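# Set the hourglass upright in the tray's empty compartment

## Task

Put the hourglass into the tray compartment that holds nothing, standing on its end, then release it so it stays there on its own.

## Robot and tools

Robot: two arms, left_arm and right_arm, each with six joints (waist, shoulder, elbow, wrist pitch, wrist yaw, wrist roll) and a two-finger gripper. Two fixed head cameras, cam_head_left and cam_head_right (672x504 each), look down from a stand behind the arms. A wrist camera cable that touches something counts as that arm touching it.

Scene frame: origin at table-top height, halfway between the nominal arm bases. +x points out over the table, +y toward left_arm, +z up. Calibrated bases: left_arm at (-0.032, +0.231, 0) m, right_arm at (+0.014, -0.264, 0) m, both turned only slightly about z. Results give each gripper's end_effector_position (metres, the point between the pads, about 1 cm behind the fingertips) and end_effector_quat_wxyz in this frame; either can be wrong by a few centimetres, more when reaching far. Fingers point along the gripper's +z and close along its y.

The 14-number row: one flat list covering both arms, always 14 values in [-1, 1]. Positions 1-6 are left_arm joint displacements in column order, 7 is left_arm opening, 8-13 are right_arm joints, 14 is right_arm opening. Joint numbers are offsets, not poses: they count from the Joint targets shown in the last result (the targets at the start of the call), never from the previous row. Scale: 1.0 equals 2.224 rad for waist, shoulder and elbow, and 8.485 rad for the three wrist joints. Opening is absolute, not an offset: +1 fully open, -1 closed; in between, the fingers go to where grip_measured would read that value. Stated joint ranges (rad): waist -2.618 to 3.054, shoulder 0.000 to 3.142, elbow 0.000 to 3.142, wrist pitch -1.571 to 1.571, wrist yaw -1.571 to 1.571, wrist roll -2.094 to 2.094. A request more than 0.059 rad beyond a range is refused entirely; the true ends may differ by up to 0.059 rad, and clamped requests produce a 'joint sent to its limit' line. To leave an arm where it is, send 0 for its six joints.

execute_actions(actions, cameras): actions holds zero or one item. Empty list = look: returns state, scene number, task and all camera images. An item with rows (1 to 15 rows) and optional steps (default 15, max 15 for motion; at least 8) plays one row per 1/30 s step, repeating the last row. An item with only steps (up to 300) is a wait. The result arrives 8 steps before the action ends; those steps finish while you reply. Pictures come only if cameras names them (["all"] for every camera).

move(target, speed, blend, grip_force, cameras): target is one 14-number row, or a list of up to 15 rows, every one measured from the same starting Joint targets. All joints interpolate together, so grippers travel on curves, with no obstacle avoidance. speed is the top rate in rad/s of the joint with the largest travel, 0.01 to 12.57, default 0.5 (one value or one per target). blend, in rad, rounds corners between listed targets; 0 stops at each. grip_force is the per-pad force cap in newtons, 10 to 50, one value or one per arm; it persists and lower values close slowly. The whole list must fit in 10 s. The result adds a 'move:' line: done, off_target (resting more than 0.035 rad from target), moving, held or fault, plus limits=held if steps were withheld.

wait(seconds): 0 to 10 s, sends nothing new; arms keep heading to the last target. zoom_image(camera, region): region [x0, y0, x1, y1] in pixels of that camera's latest image, at most 504 by 504. finished_scene(scene): ends the current scene with its number; irreversible.

Result lines: Joint positions (rad, then pad gap in m, 0.094 when open), Joint velocities (may be omitted or read 'within noise'), Joint targets (the base for your next offsets), joint torques (offset, noisy, positive toward larger angle), grip_measured (same scale as opening, slightly too wide when empty, can read narrower than a gripped part), grip_effort_nm (negative = closing; not a pad force). 'joint command not followed' means the clearance check altered some steps. MOTOR HOT appears from 75 °C; at 90 °C the arm folds away and stays idle.

Limits on motion: each joint target stays within 0.339 rad (big joints) or 2.2 rad (wrist) of the measured angle, and a target placing the gripper over 200 mm away is scaled back. Small turns may not start.

Avoid: fast contact, pressing far past a surface, the arms touching or one gripper closing on the other's fingers, dropping the hourglass or letting it fall from height, releasing it while it moves, anything leaving the table, hard hits on fixtures, straining the camera cables, and long holds at full reach or against blocks (heat). Release by commanding an opening well above grip_measured, and make sure it stands still before ending.

Each tool is called after ">>>" by a JSON object that holds its "api" and its "payload", one argument or row to a line.

## Session

>>> {"api": "execute_actions", "payload": {
  "actions": []
}}

Scene clock: 0.00 s of 4000.00 s.
left_arm: end_effector_position=(+0.2780, +0.1957, +0.2031) grip_measured=+1.000 grip_effort_nm=n/a end_effector_quat_wxyz=(+0.680, -0.096, +0.727, -0.016) | right_arm: end_effector_position=(+0.4260, -0.2648, +0.2435) grip_measured=+1.000 grip_effort_nm=n/a end_effector_quat_wxyz=(+0.660, -0.031, +0.744, +0.099)
Joint positions: left_arm=[-0.387 0.786 0.211 0.488 -0.51 -0.198 0.094] | right_arm=[-0.132 1.249 0.61 0.523 -0.336 0.069 0.094]
Joint velocities: within noise
Joint torques (N m): no reading
Heat: left arm: 33 °C; right arm: 39 °C.
Joint targets: left_arm=[-0.387 0.780 0.214 0.474 -0.511 -0.197] | right_arm=[-0.132 1.240 0.622 0.526 -0.337 0.068]

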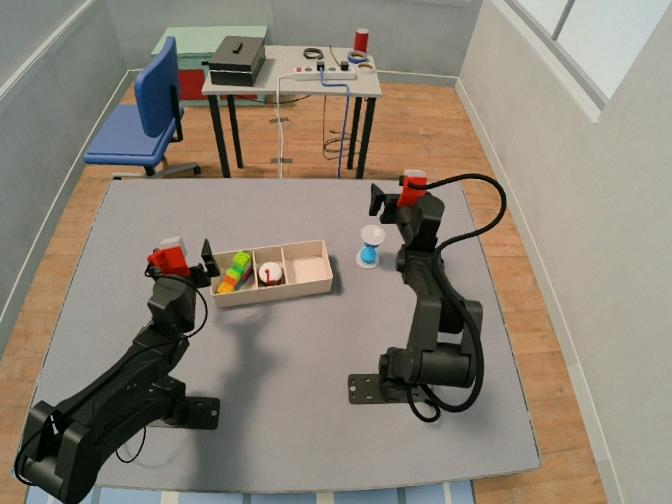

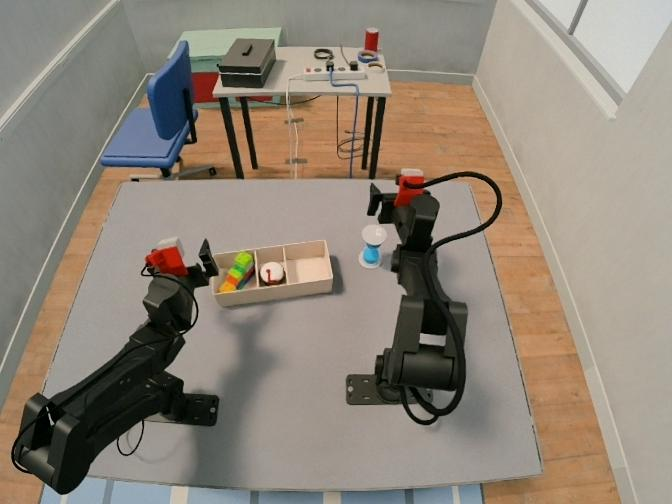

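>>> {"api": "zoom_image", "payload": {
  "camera": "cam_head_left",
  "region": [200, 160, 452, 320]
}}

>>> {"api": "zoom_image", "payload": {
  "camera": "cam_head_right",
  "region": [200, 160, 452, 320]
}}

Scaled by 2.000 from the camera's 672x504 image, which has a finer 960x720 frame.

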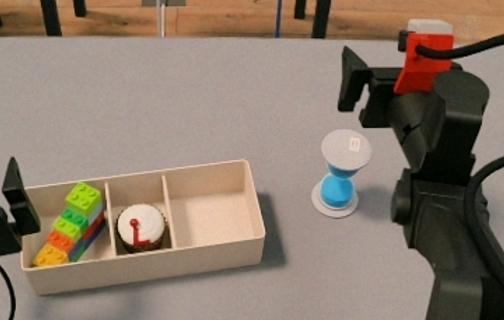

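Scaled by 2.000 from the camera's 672x504 image, which has a finer 960x720 frame.

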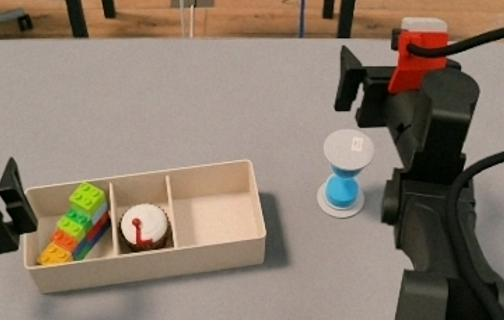

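>>> {"api": "move", "payload": {
  "target": [0,0,0,0,0,0,1,0.1129,0.3323,0.6151,-0.2471,0.0397,-0.0080,1],
  "speed": 0.9,
  "cameras": ["all"]
}}

>>> {"api": "zoom_image", "payload": {
  "camera": "cam_head_left",
  "region": [240, 160, 440, 310]
}}

>>> {"api": "zoom_image", "payload": {
  "camera": "cam_head_right",
  "region": [240, 160, 440, 310]
}}

Scene clock: 7.20 s of 4000.00 s.
left_arm: end_effector_position=(+0.2780, +0.1957, +0.2031) grip_measured=+1.000 grip_effort_nm=-0.01 end_effector_quat_wxyz=(+0.680, -0.096, +0.727, -0.016) | right_arm: end_effector_position=(+0.3794, -0.2251, +0.1715) grip_measured=+1.000 grip_effort_nm=0.03 end_effector_quat_wxyz=(+0.003, -0.045, +0.999, +0.006)
Joint positions: left_arm=[-0.387 0.786 0.211 0.488 -0.51 -0.198 0.094] | right_arm=[0.116 1.963 1.961 -1.561 -0.011 0.01 0.094]
Joint torques (N m): left_arm=[-0.03 -1.16 8.46 2.19 -0.05 -0.01] | right_arm=[0.27 -7.34 7.51 0.02 0.11 -0.12]
Heat: left arm: 34 °C; right arm: 40 °C.
Joint targets: left_arm=[-0.387 0.780 0.214 0.474 -0.511 -0.197] | right_arm=[0.119 1.979 1.990 -1.570 0.000 0.000]
Kept back: nothing.
move: done

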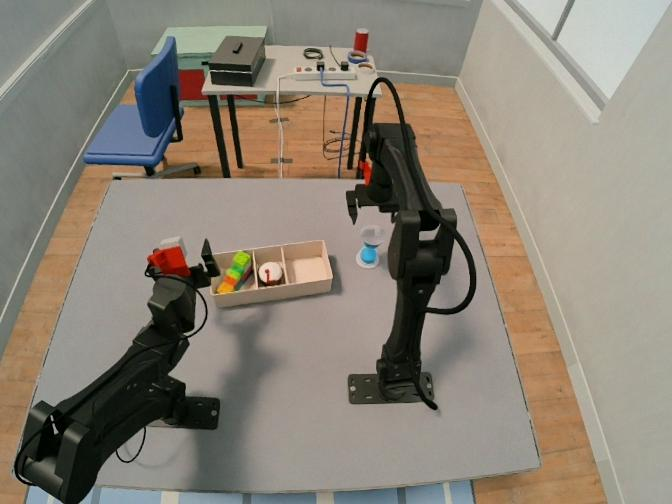

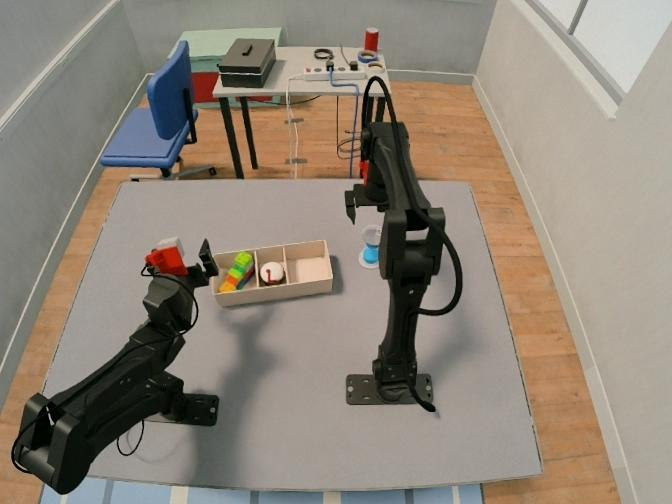

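Scaled by 2.520 from the camera's 672x504 image, which has a finer 960x720 frame.

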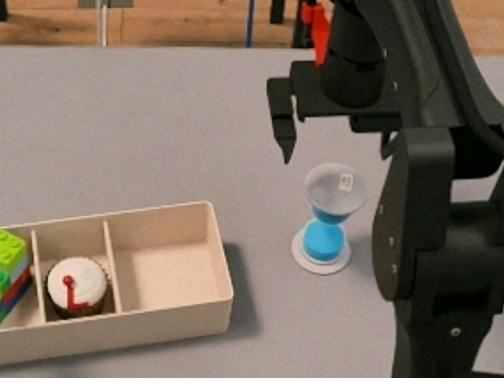

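Scaled by 2.520 from the camera's 672x504 image, which has a finer 960x720 frame.

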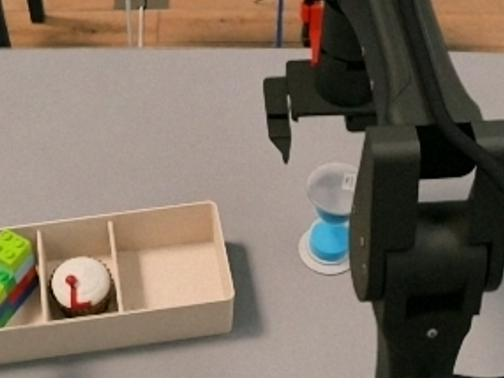

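>>> {"api": "move", "payload": {
  "target": [0,0,0,0,0,0,1,0.0009,0.0085,-0.0634,0.0179,0.0013,-0.0012,1],
  "cameras": ["all"]
}}

>>> {"api": "zoom_image", "payload": {
  "camera": "cam_head_left",
  "region": [310, 180, 430, 280]
}}

>>> {"api": "zoom_image", "payload": {
  "camera": "cam_head_right",
  "region": [310, 180, 430, 280]
}}

Scene clock: 9.30 s of 4000.00 s.
left_arm: end_effector_position=(+0.2780, +0.1957, +0.2031) grip_measured=+1.000 grip_effort_nm=-0.01 end_effector_quat_wxyz=(+0.680, -0.096, +0.727, -0.016) | right_arm: end_effector_position=(+0.3900, -0.2260, +0.1344) grip_measured=+1.000 grip_effort_nm=0.03 end_effector_quat_wxyz=(+0.000, -0.050, +0.999, +0.000)
Joint positions: left_arm=[-0.387 0.786 0.211 0.488 -0.51 -0.198 0.094] | right_arm=[0.116 1.991 1.851 -1.432 0 -0.001 0.094]
Joint torques (N m): left_arm=[-0.03 -1.13 8.46 2.19 -0.05 -0.01] | right_arm=[0.54 -8.34 5.24 0.2 0.12 -0.14]
Heat: left arm: 34 °C; right arm: 40 °C.
Joint targets: left_arm=[-0.387 0.780 0.214 0.474 -0.511 -0.197] | right_arm=[0.121 1.998 1.849 -1.418 0.011 -0.011]
Kept back: nothing.
move: done

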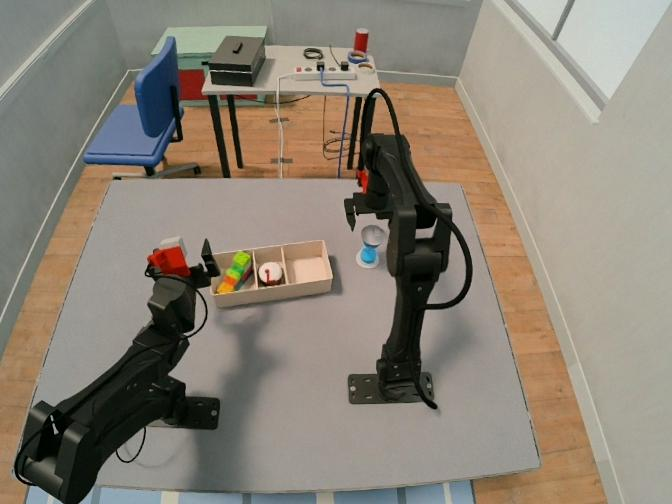

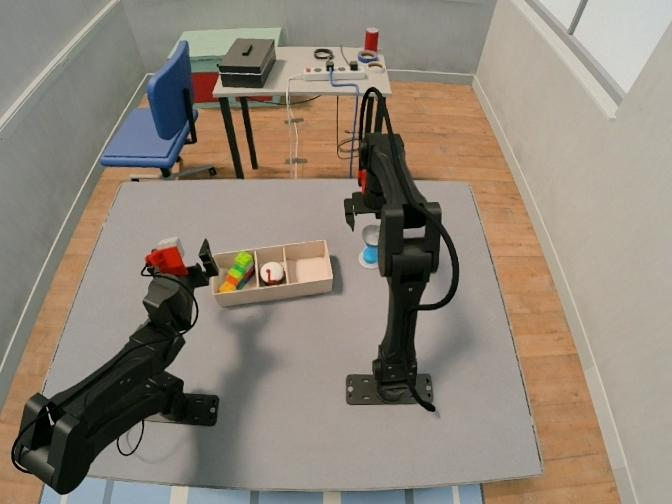

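Scaled by 4.200 from the camera's 672x504 image, which has a finer 960x720 frame.

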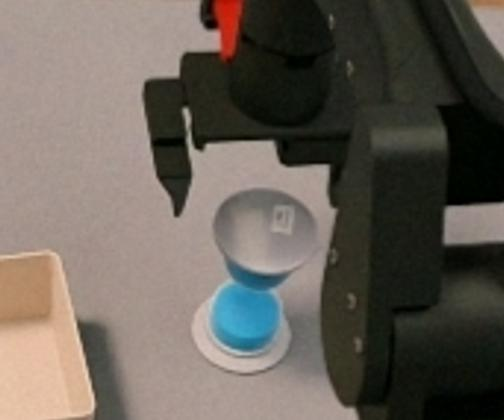

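Scaled by 4.200 from the camera's 672x504 image, which has a finer 960x720 frame.

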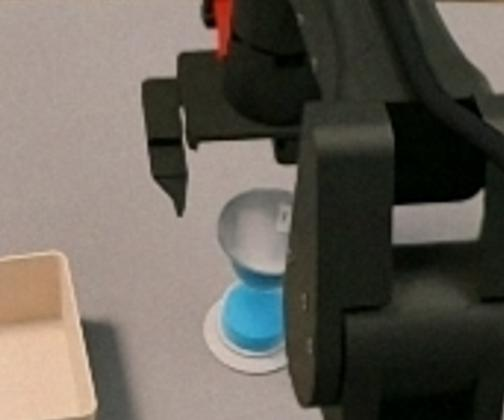

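>>> {"api": "move", "payload": {
  "target": [0,0,0,0,0,0,1,0,-0.0013,-0.0814,0.0202,0,0,1],
  "speed": 0.15,
  "cameras": ["all"]
}}

>>> {"api": "zoom_image", "payload": {
  "camera": "cam_head_left",
  "region": [310, 180, 430, 280]
}}

>>> {"api": "zoom_image", "payload": {
  "camera": "cam_head_right",
  "region": [310, 180, 430, 280]
}}

Scene clock: 11.87 s of 4000.00 s.
left_arm: end_effector_position=(+0.2780, +0.1957, +0.2031) grip_measured=+1.000 grip_effort_nm=0.00 end_effector_quat_wxyz=(+0.680, -0.096, +0.727, -0.016) | right_arm: end_effector_position=(+0.3890, -0.2261, +0.0898) grip_measured=+1.000 grip_effort_nm=0.03 end_effector_quat_wxyz=(-0.003, -0.050, +0.999, +0.000)
Joint positions: left_arm=[-0.387 0.786 0.211 0.488 -0.51 -0.198 0.094] | right_arm=[0.116 1.991 1.674 -1.261 0 -0.001 0.094]
Joint torques (N m): left_arm=[-0.03 -1.14 8.46 2.19 -0.05 -0.01] | right_arm=[0.5 -8.58 4.9 0.21 0.1 -0.14]
Heat: left arm: 35 °C; right arm: 40 °C.
Joint targets: left_arm=[-0.387 0.780 0.214 0.474 -0.511 -0.197] | right_arm=[0.121 1.995 1.669 -1.247 0.011 -0.011]
Kept back: nothing.
move: done

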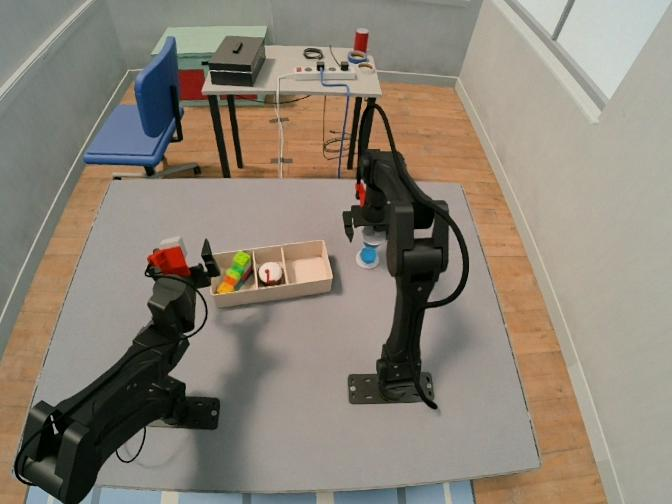

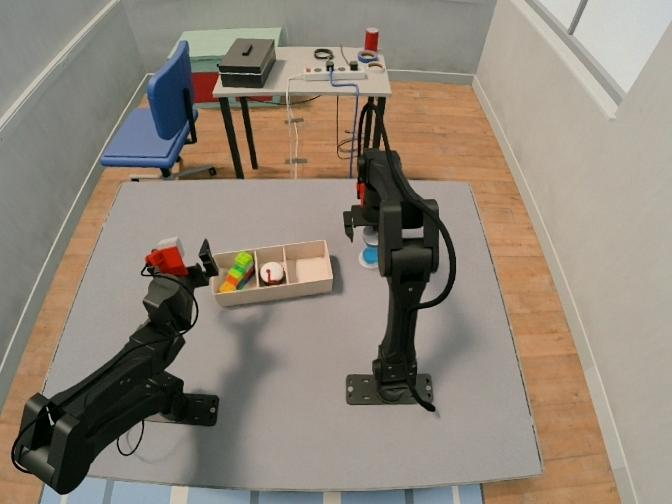

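Scaled by 4.200 from the camera's 672x504 image, which has a finer 960x720 frame.

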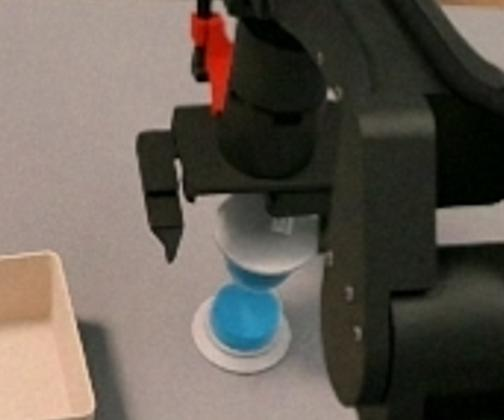

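Scaled by 4.200 from the camera's 672x504 image, which has a finer 960x720 frame.

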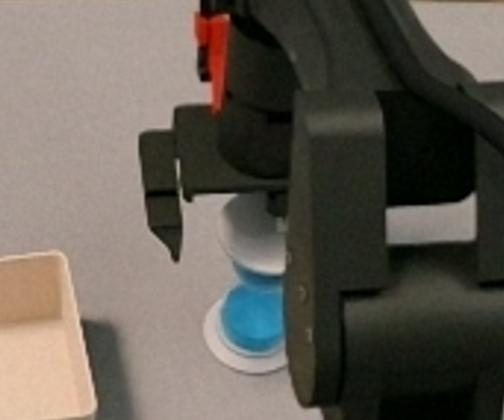

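>>> {"api": "move", "payload": {
  "target": [0,0,0,0,0,0,1,0,0,0,0,0,0,0.3],
  "grip_force": 20,
  "cameras": ["all"]
}}

>>> {"api": "zoom_image", "payload": {
  "camera": "cam_head_left",
  "region": [310, 180, 430, 280]
}}

Scene clock: 15.37 s of 4000.00 s.
left_arm: end_effector_position=(+0.2780, +0.1957, +0.2031) grip_measured=+1.000 grip_effort_nm=-0.01 end_effector_quat_wxyz=(+0.680, -0.096, +0.727, -0.016) | right_arm: end_effector_position=(+0.3893, -0.2273, +0.0898) grip_measured=+0.315 grip_effort_nm=-0.40 end_effector_quat_wxyz=(-0.003, -0.050, +0.999, -0.004)
Joint positions: left_arm=[-0.387 0.786 0.211 0.488 -0.51 -0.198 0.094] | right_arm=[0.116 1.991 1.674 -1.26 0.007 -0.001 0.062]
Joint torques (N m): left_arm=[-0.05 -1.13 8.46 2.19 -0.05 -0.01] | right_arm=[0.44 -8.5 4.97 0.2 0.04 -0.13]
Heat: left arm: 35 °C; right arm: 40 °C.
Joint targets: left_arm=[-0.387 0.780 0.214 0.474 -0.511 -0.197] | right_arm=[0.121 1.995 1.669 -1.247 0.011 -0.010]
Kept back: nothing.
grip_force (N): 20, 20
move: done

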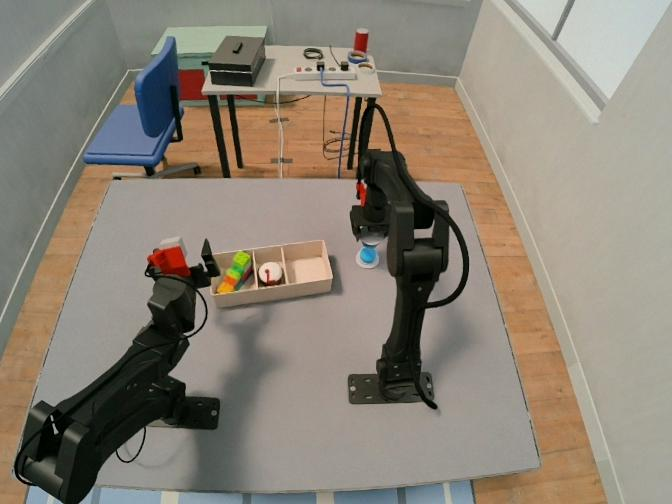

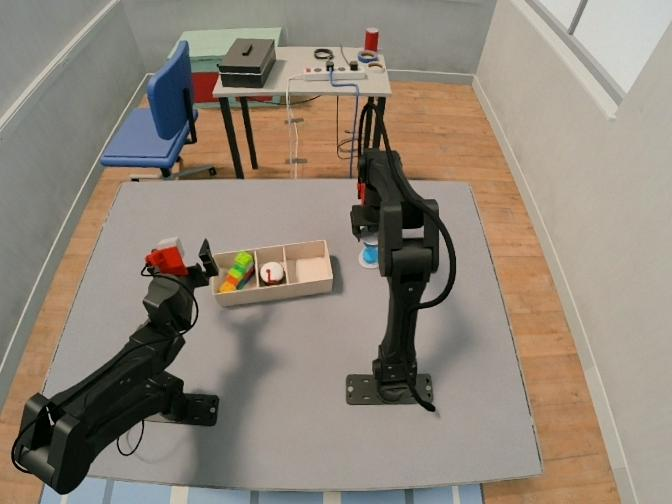

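Scaled by 4.200 from the camera's 672x504 image, which has a finer 960x720 frame.

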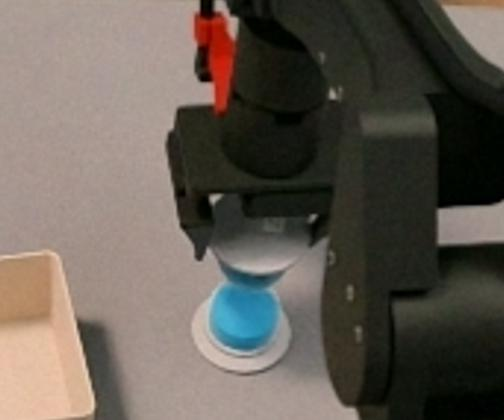

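>>> {"api": "zoom_image", "payload": {
  "camera": "cam_head_left",
  "region": [260, 225, 350, 315]
}}

>>> {"api": "zoom_image", "payload": {
  "camera": "cam_head_right",
  "region": [260, 225, 350, 315]
}}

Scaled by 5.600 from the camera's 672x504 image, which has a finer 960x720 frame.

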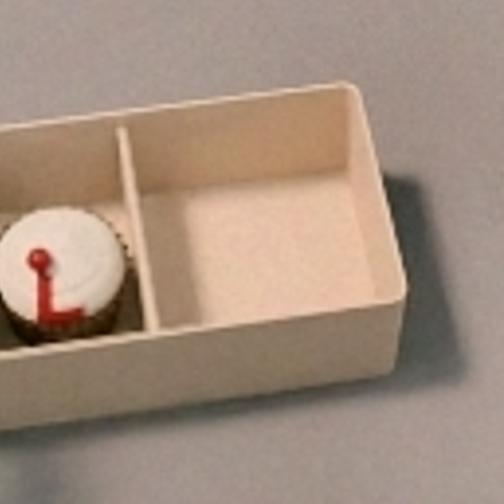

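Scaled by 5.600 from the camera's 672x504 image, which has a finer 960x720 frame.

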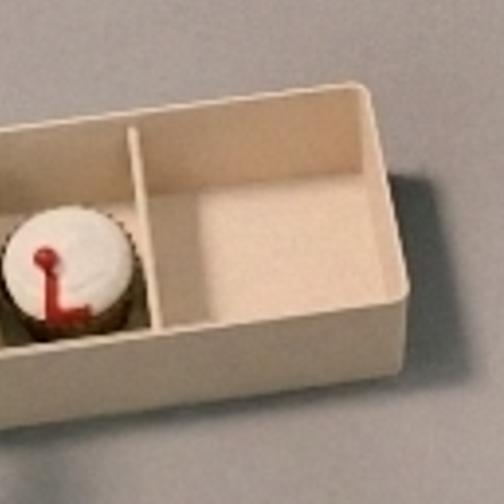

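>>> {"api": "move", "payload": {
  "target": [0,0,0,0,0,0,1,0,-0.0427,0.1039,-0.0369,0,0,0.22],
  "speed": 0.2,
  "cameras": ["all"]
}}

>>> {"api": "zoom_image", "payload": {
  "camera": "cam_head_left",
  "region": [260, 160, 440, 310]
}}

Scene clock: 19.20 s of 4000.00 s.
left_arm: end_effector_position=(+0.2780, +0.1957, +0.2031) grip_measured=+1.000 grip_effort_nm=-0.01 end_effector_quat_wxyz=(+0.680, -0.096, +0.727, -0.016) | right_arm: end_effector_position=(+0.3638, -0.2299, +0.1556) grip_measured=+0.312 grip_effort_nm=-0.44 end_effector_quat_wxyz=(-0.026, -0.050, +0.998, -0.005)
Joint positions: left_arm=[-0.387 0.786 0.211 0.488 -0.51 -0.198 0.094] | right_arm=[0.116 1.944 1.868 -1.547 0.007 -0.001 0.062]
Joint torques (N m): left_arm=[-0.03 -1.14 8.46 2.2 -0.04 -0.01] | right_arm=[0.49 -11.99 7.72 -0.11 0.04 -0.11]
Heat: left arm: 35 °C; right arm: 40 °C.
Joint targets: left_arm=[-0.387 0.780 0.214 0.474 -0.511 -0.197] | right_arm=[0.121 1.900 1.900 -1.560 0.011 -0.010]
Kept back: nothing.
grip_force (N): 20, 20
move: off_target (right_arm); right_arm: the shoulder is farthest, 0.044 rad from its target

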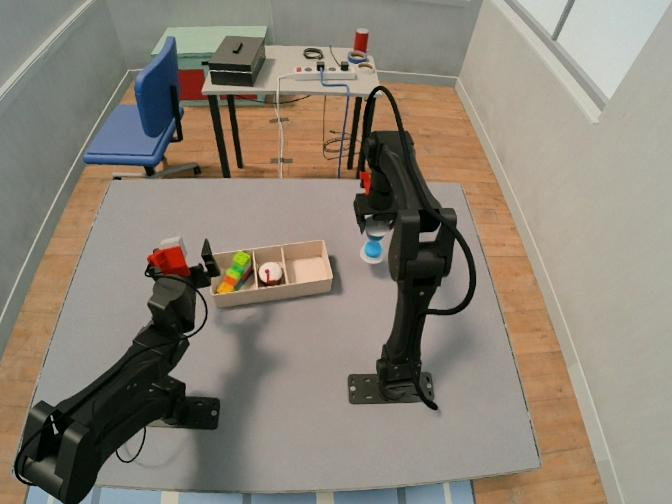

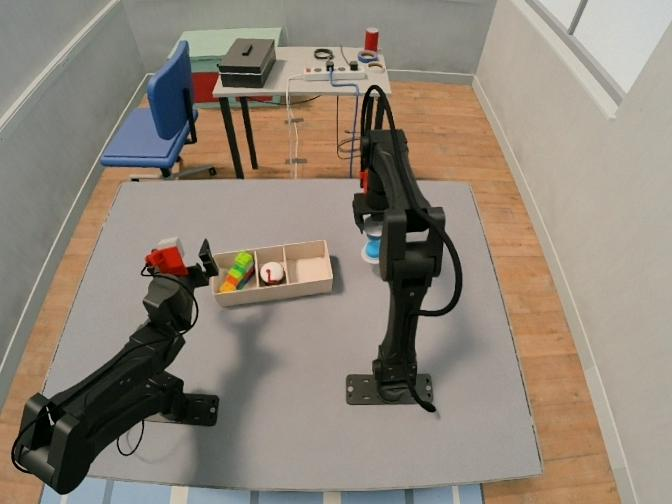

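Scaled by 2.800 from the camera's 672x504 image, which has a finer 960x720 frame.

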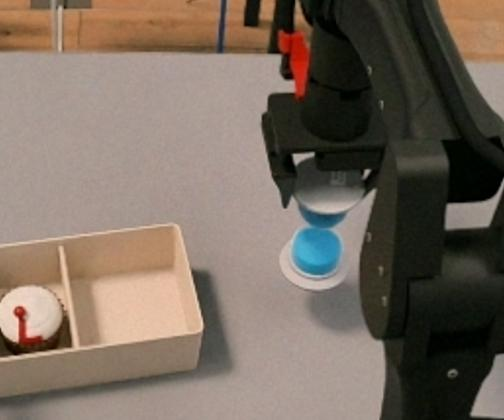

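>>> {"api": "move", "payload": {
  "target": [0,0,0,0,0,0,1,0,-0.020,0.0100,-0.0024,0,0,0.22],
  "speed": 0.2
}}

Scene clock: 20.33 s of 4000.00 s.
left_arm: end_effector_position=(+0.2780, +0.1957, +0.2031) grip_measured=+1.000 grip_effort_nm=-0.01 end_effector_quat_wxyz=(+0.680, -0.096, +0.727, -0.016) | right_arm: end_effector_position=(+0.3629, -0.2300, +0.1774) grip_measured=+0.312 grip_effort_nm=-0.45 end_effector_quat_wxyz=(+0.004, -0.050, +0.999, -0.003)
Joint positions: left_arm=[-0.387 0.786 0.211 0.488 -0.51 -0.198 0.094] | right_arm=[0.116 1.895 1.892 -1.56 0.007 -0.001 0.062]
Joint torques (N m): left_arm=[-0.03 -1.16 8.47 2.19 -0.05 -0.01] | right_arm=[0.42 -11.28 7.69 0.01 0.05 -0.13]
Heat: left arm: 35 °C; right arm: 40 °C.
Joint targets: left_arm=[-0.387 0.780 0.214 0.474 -0.511 -0.197] | right_arm=[0.121 1.856 1.922 -1.570 0.011 -0.010]
joint sent to its limit (right arm) — joint 4 (wrist pitch), lower limit.
Kept back: nothing.
grip_force (N): 20, 20
move: off_target (right_arm); right_arm: the shoulder is farthest, 0.040 rad from its target

>>> {"api": "move", "payload": {
  "target": [0,0,0,0,0,0,1,0.2109,0,0,0,0,0,0.22],
  "speed": 0.4,
  "cameras": ["all"]
}}

>>> {"api": "zoom_image", "payload": {
  "camera": "cam_head_left",
  "region": [240, 180, 400, 320]
}}

>>> {"api": "zoom_image", "payload": {
  "camera": "cam_head_right",
  "region": [240, 180, 400, 320]
}}

Scene clock: 22.20 s of 4000.00 s.
left_arm: end_effector_position=(+0.2780, +0.1957, +0.2031) grip_measured=+1.000 grip_effort_nm=-0.01 end_effector_quat_wxyz=(+0.680, -0.096, +0.727, -0.016) | right_arm: end_effector_position=(+0.3082, -0.0737, +0.1774) grip_measured=+0.312 grip_effort_nm=-0.45 end_effector_quat_wxyz=(+0.005, -0.285, +0.959, -0.003)
Joint positions: left_arm=[-0.387 0.786 0.211 0.488 -0.51 -0.198 0.094] | right_arm=[0.593 1.895 1.892 -1.56 0.009 -0.001 0.062]
Joint torques (N m): left_arm=[-0.05 -1.14 8.46 2.19 -0.05 -0.01] | right_arm=[-0.29 -11.22 7.71 0.02 0.03 -0.12]
Heat: left arm: 36 °C; right arm: 40 °C.
Joint targets: left_arm=[-0.387 0.780 0.214 0.474 -0.511 -0.197] | right_arm=[0.591 1.856 1.922 -1.570 0.011 -0.010]
Kept back: nothing.
grip_force (N): 20, 20
move: off_target (right_arm); right_arm: the shoulder is farthest, 0.039 rad from its target

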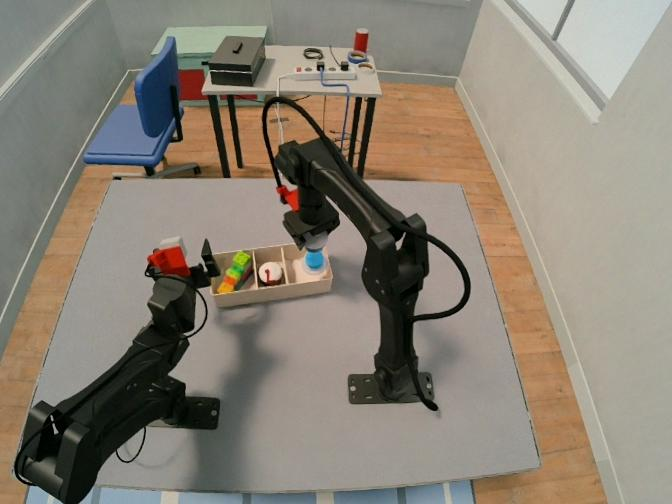

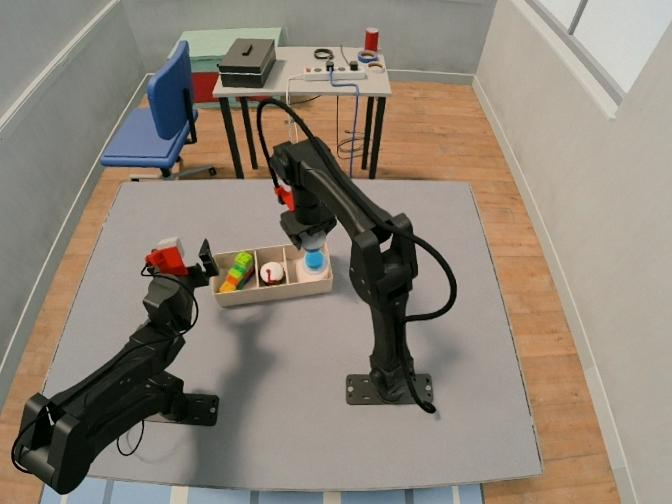

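Scaled by 3.150 from the camera's 672x504 image, which has a finer 960x720 frame.

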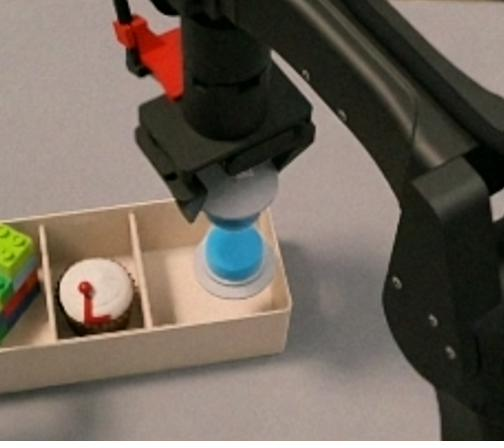

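Scaled by 3.150 from the camera's 672x504 image, which has a finer 960x720 frame.

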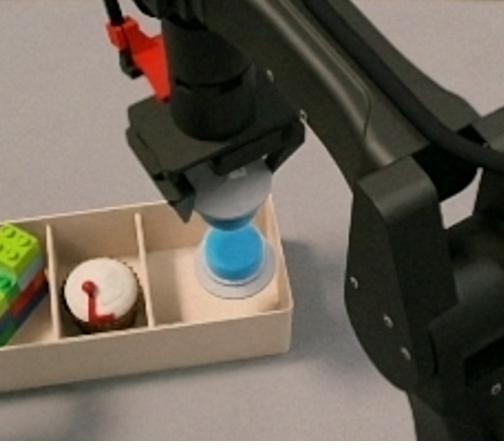

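>>> {"api": "move", "payload": {
  "target": [0,0,0,0,0,0,1,0.0058,0.0737,0.0598,0,0,0,0.22],
  "speed": 0.2,
  "cameras": ["all"]
}}

>>> {"api": "zoom_image", "payload": {
  "camera": "cam_head_left",
  "region": [240, 180, 400, 320]
}}

>>> {"api": "zoom_image", "payload": {
  "camera": "cam_head_right",
  "region": [240, 180, 400, 320]
}}

Scene clock: 24.00 s of 4000.00 s.
left_arm: end_effector_position=(+0.2780, +0.1957, +0.2031) grip_measured=+1.000 grip_effort_nm=-0.01 end_effector_quat_wxyz=(+0.680, -0.096, +0.727, -0.016) | right_arm: end_effector_position=(+0.3322, -0.0562, +0.1685) grip_measured=+0.312 grip_effort_nm=-0.45 end_effector_quat_wxyz=(+0.008, -0.287, +0.958, -0.002)
Joint positions: left_arm=[-0.387 0.786 0.211 0.488 -0.51 -0.198 0.094] | right_arm=[0.597 2.012 2.018 -1.564 0.009 -0.001 0.062]
Joint torques (N m): left_arm=[-0.03 -1.14 8.46 2.19 -0.05 -0.01] | right_arm=[0.47 -8.23 8.21 0.04 0.02 -0.13]
Heat: left arm: 36 °C; right arm: 40 °C.
Joint targets: left_arm=[-0.387 0.780 0.214 0.474 -0.511 -0.197] | right_arm=[0.604 2.020 2.055 -1.570 0.011 -0.010]
Kept back: nothing.
grip_force (N): 20, 20
move: off_target (right_arm); right_arm: the elbow is farthest, 0.037 rad from its target

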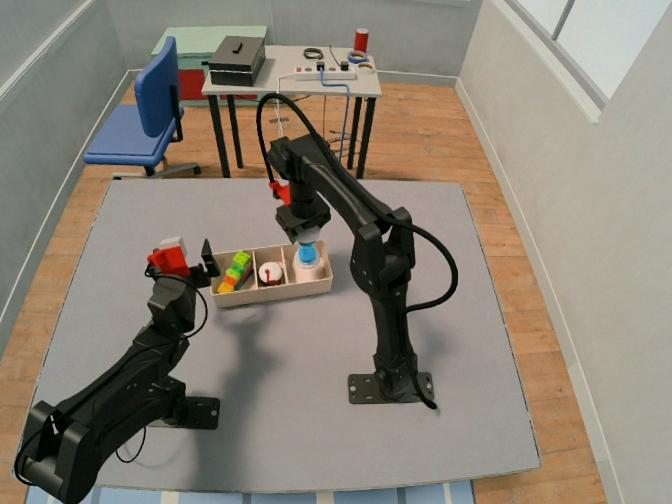

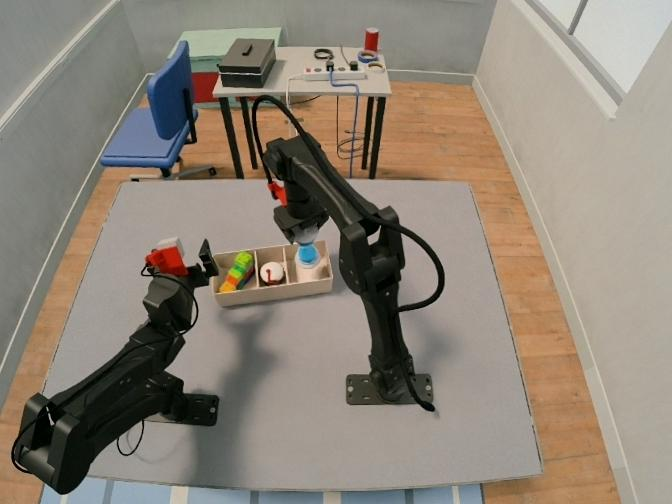

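Scaled by 3.150 from the camera's 672x504 image, which has a finer 960x720 frame.

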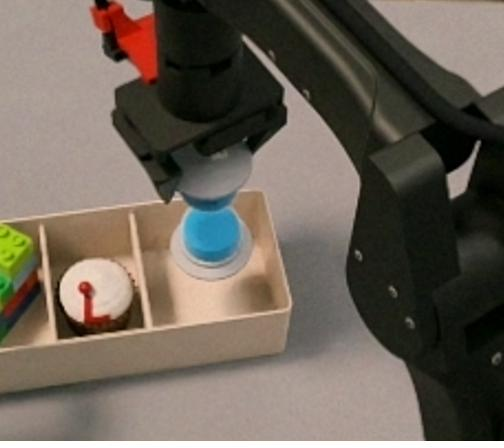

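Scaled by 3.150 from the camera's 672x504 image, which has a finer 960x720 frame.

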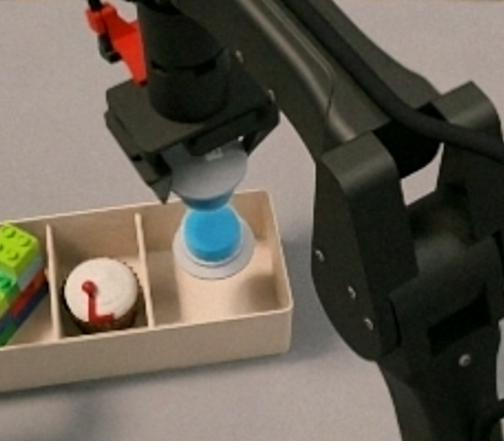

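>>> {"api": "move", "payload": {
  "target": [0,0,0,0,0,0,1,0.0045,-0.018,-0.1497,0.033,0,0,0.22],
  "speed": 0.2,
  "cameras": ["all"]
}}

>>> {"api": "zoom_image", "payload": {
  "camera": "cam_head_left",
  "region": [240, 180, 400, 320]
}}

Scene clock: 27.00 s of 4000.00 s.
left_arm: end_effector_position=(+0.2780, +0.1957, +0.2031) grip_measured=+1.000 grip_effort_nm=-0.01 end_effector_quat_wxyz=(+0.680, -0.096, +0.727, -0.016) | right_arm: end_effector_position=(+0.3292, -0.0535, +0.0946) grip_measured=+0.312 grip_effort_nm=-0.45 end_effector_quat_wxyz=(-0.008, -0.292, +0.956, -0.007)
Joint positions: left_arm=[-0.387 0.786 0.211 0.488 -0.51 -0.198 0.094] | right_arm=[0.608 2.012 1.723 -1.301 0.009 -0.001 0.062]
Joint torques (N m): left_arm=[-0.03 -1.13 8.47 2.19 -0.05 -0.01] | right_arm=[0.51 -11.62 5.33 0.17 0.03 -0.12]
Heat: left arm: 36 °C; right arm: 40 °C.
Joint targets: left_arm=[-0.387 0.780 0.214 0.474 -0.511 -0.197] | right_arm=[0.614 1.979 1.722 -1.290 0.011 -0.010]
Kept back: nothing.
grip_force (N): 20, 20
move: done

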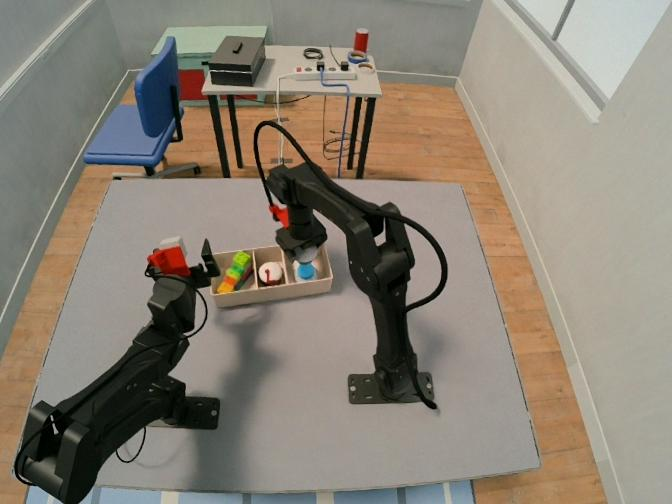

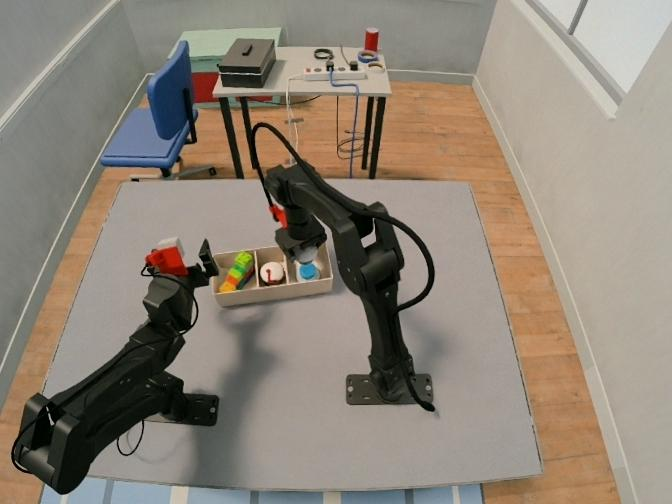

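Scaled by 3.150 from the camera's 672x504 image, which has a finer 960x720 frame.

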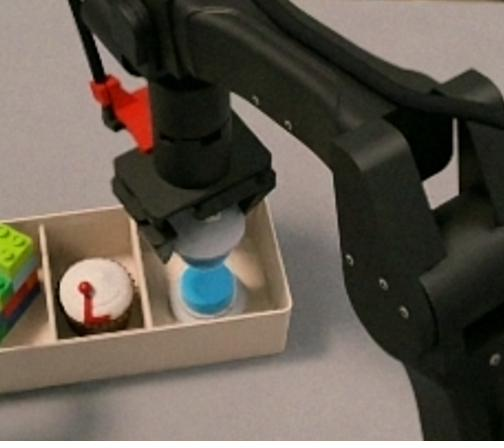

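>>> {"api": "move", "payload": {
  "target": [0,0,0,0,0,0,1,0,0,-0.0067,0.0018,0,0,0.22],
  "speed": 0.05
}}

Scene clock: 28.00 s of 4000.00 s.
left_arm: end_effector_position=(+0.2780, +0.1957, +0.2031) grip_measured=+1.000 grip_effort_nm=-0.01 end_effector_quat_wxyz=(+0.680, -0.096, +0.727, -0.016) | right_arm: end_effector_position=(+0.3293, -0.0535, +0.0924) grip_measured=+0.312 grip_effort_nm=-0.45 end_effector_quat_wxyz=(-0.007, -0.292, +0.956, -0.007)
Joint positions: left_arm=[-0.387 0.786 0.211 0.488 -0.51 -0.198 0.094] | right_arm=[0.608 2.012 1.714 -1.292 0.009 -0.001 0.062]
Joint torques (N m): left_arm=[-0.03 -1.14 8.46 2.19 -0.05 -0.01] | right_arm=[0.55 -11.67 4.83 0.2 0.02 -0.12]
Heat: left arm: 36 °C; right arm: 40 °C.
Joint targets: left_arm=[-0.387 0.780 0.214 0.474 -0.511 -0.197] | right_arm=[0.614 1.979 1.707 -1.275 0.011 -0.010]
Kept back: nothing.
grip_force (N): 20, 20
move: done

>>> {"api": "move", "payload": {
  "target": [0,0,0,0,0,0,1,0,0,-0.0067,0.0018,0,0,0.22],
  "speed": 0.05
}}

Scene clock: 28.97 s of 4000.00 s.
left_arm: end_effector_position=(+0.2780, +0.1957, +0.2031) grip_measured=+1.000 grip_effort_nm=0.00 end_effector_quat_wxyz=(+0.680, -0.096, +0.727, -0.016) | right_arm: end_effector_position=(+0.3287, -0.0538, +0.0917) grip_measured=+0.312 grip_effort_nm=-0.45 end_effector_quat_wxyz=(-0.007, -0.292, +0.956, -0.007)
Joint positions: left_arm=[-0.387 0.786 0.211 0.488 -0.51 -0.198 0.094] | right_arm=[0.608 2.008 1.706 -1.287 0.009 -0.002 0.062]
Joint torques (N m): left_arm=[-0.05 -1.14 8.44 2.19 -0.05 -0.02] | right_arm=[0.49 -11.37 4.41 0.29 0.03 -0.12]
Heat: left arm: 36 °C; right arm: 40 °C.
Joint targets: left_arm=[-0.387 0.780 0.214 0.474 -0.511 -0.197] | right_arm=[0.614 1.979 1.692 -1.260 0.011 -0.010]
Kept back: nothing.
grip_force (N): 20, 20
move: done

>>> {"api": "move", "payload": {
  "target": [
    [0,0,0,0,0,0,1,0,0,0,0,0,0,0.36],
    [0,0,0,0,0,0,1,0,0,0,0,0,0,0.45],
    [0,0,0,0,0,0,1,0,0,0,0,0,0,0.65]
  ],
  "cameras": ["all"]
}}

>>> {"api": "zoom_image", "payload": {
  "camera": "cam_head_left",
  "region": [240, 180, 400, 320]
}}

Scene clock: 32.20 s of 4000.00 s.
left_arm: end_effector_position=(+0.2780, +0.1957, +0.2031) grip_measured=+1.000 grip_effort_nm=-0.01 end_effector_quat_wxyz=(+0.680, -0.096, +0.727, -0.016) | right_arm: end_effector_position=(+0.3300, -0.0532, +0.0898) grip_measured=+0.648 grip_effort_nm=0.16 end_effector_quat_wxyz=(-0.004, -0.292, +0.956, -0.007)
Joint positions: left_arm=[-0.387 0.786 0.211 0.488 -0.51 -0.198 0.094] | right_arm=[0.608 2.008 1.699 -1.273 0.01 -0.002 0.077]
Joint torques (N m): left_arm=[-0.03 -1.13 8.46 2.19 -0.04 -0.01] | right_arm=[0.53 -11.36 4.88 0.18 -0.01 -0.13]
Heat: left arm: 36 °C; right arm: 40 °C.
Joint targets: left_arm=[-0.387 0.780 0.214 0.474 -0.511 -0.197] | right_arm=[0.614 1.979 1.692 -1.259 0.011 -0.010]
Kept back: nothing.
grip_force (N): 20, 20
move: done

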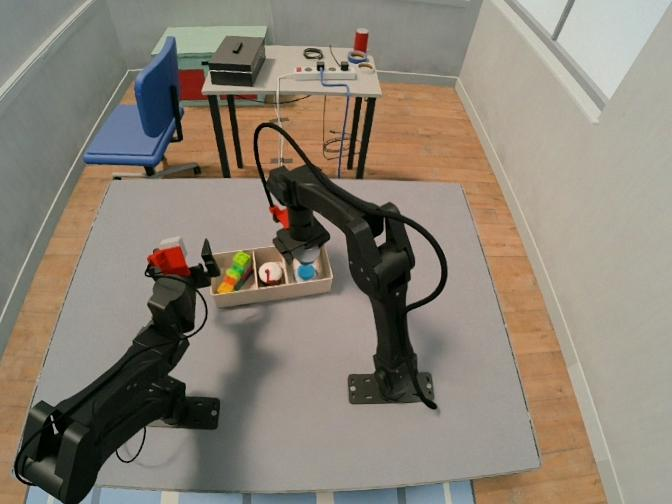

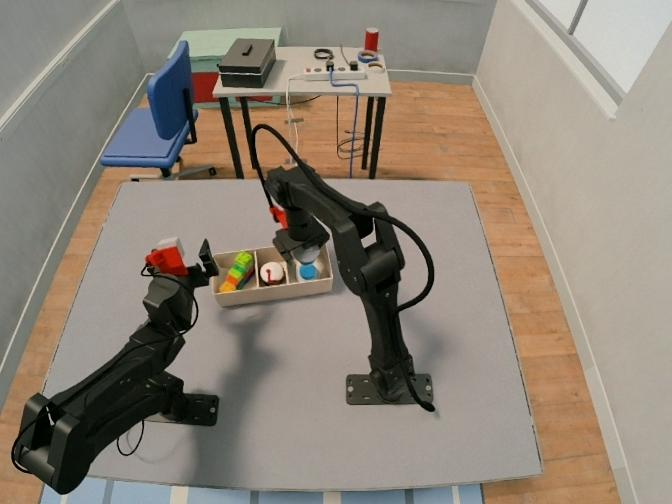

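Scaled by 3.150 from the camera's 672x504 image, which has a finer 960x720 frame.

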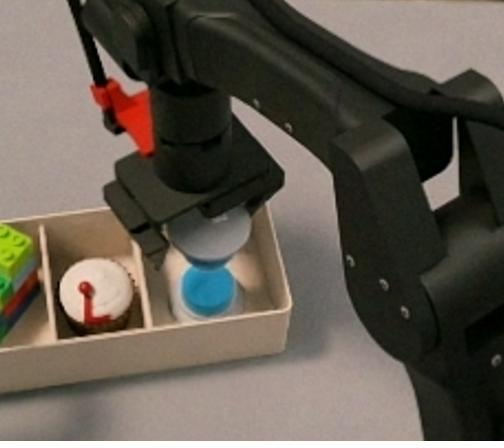

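>>> {"api": "move", "payload": {
  "target": [0,0,0,0,0,0,1,0,0.009,0.163,-0.0365,0,0,0.65],
  "speed": 0.25,
  "cameras": ["all"]
}}

>>> {"api": "zoom_image", "payload": {
  "camera": "cam_head_left",
  "region": [240, 180, 400, 320]
}}

Scene clock: 34.70 s of 4000.00 s.
left_arm: end_effector_position=(+0.2780, +0.1957, +0.2031) grip_measured=+1.000 grip_effort_nm=0.00 end_effector_quat_wxyz=(+0.680, -0.096, +0.727, -0.016) | right_arm: end_effector_position=(+0.3323, -0.0517, +0.1724) grip_measured=+0.648 grip_effort_nm=0.16 end_effector_quat_wxyz=(+0.016, -0.292, +0.956, +0.000)
Joint positions: left_arm=[-0.387 0.786 0.211 0.488 -0.51 -0.198 0.094] | right_arm=[0.608 2.008 2.029 -1.561 0.01 -0.002 0.077]
Joint torques (N m): left_arm=[-0.03 -1.16 8.49 2.2 -0.05 -0.01] | right_arm=[0.57 -9.47 7.28 0.06 -0.02 -0.13]
Heat: left arm: 36 °C; right arm: 40 °C.
Joint targets: left_arm=[-0.387 0.780 0.214 0.474 -0.511 -0.197] | right_arm=[0.614 1.999 2.055 -1.569 0.011 -0.010]
Kept back: nothing.
grip_force (N): 20, 20
move: done

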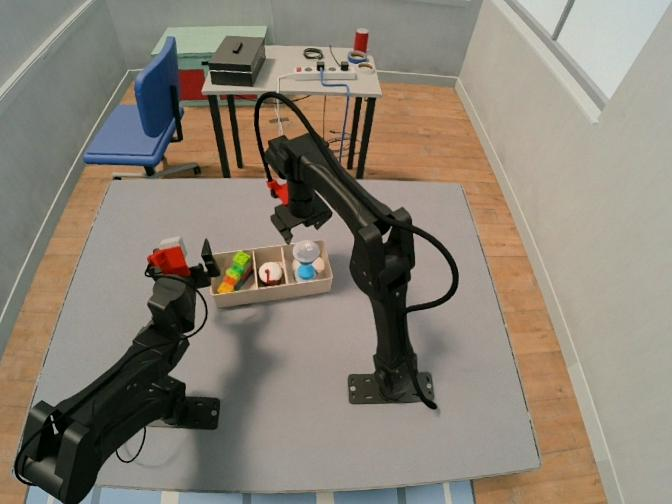

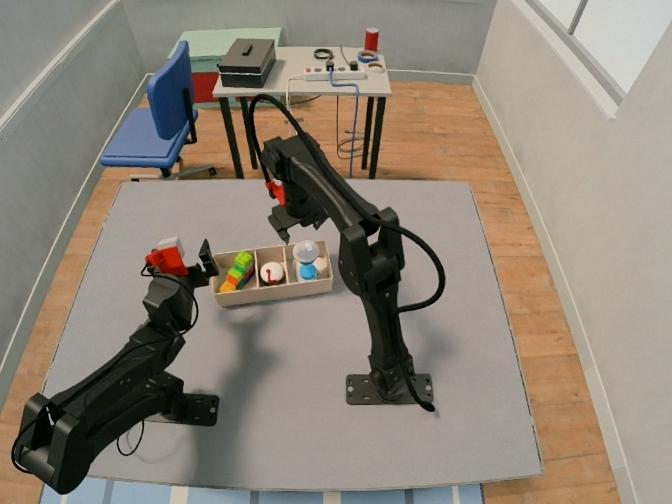

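Scaled by 3.150 from the camera's 672x504 image, which has a finer 960x720 frame.

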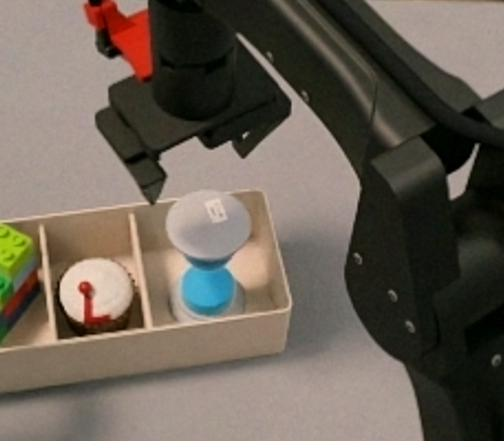

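>>> {"api": "finished_scene", "payload": {
  "scene": 1
}}

The scene is finished: the task was done.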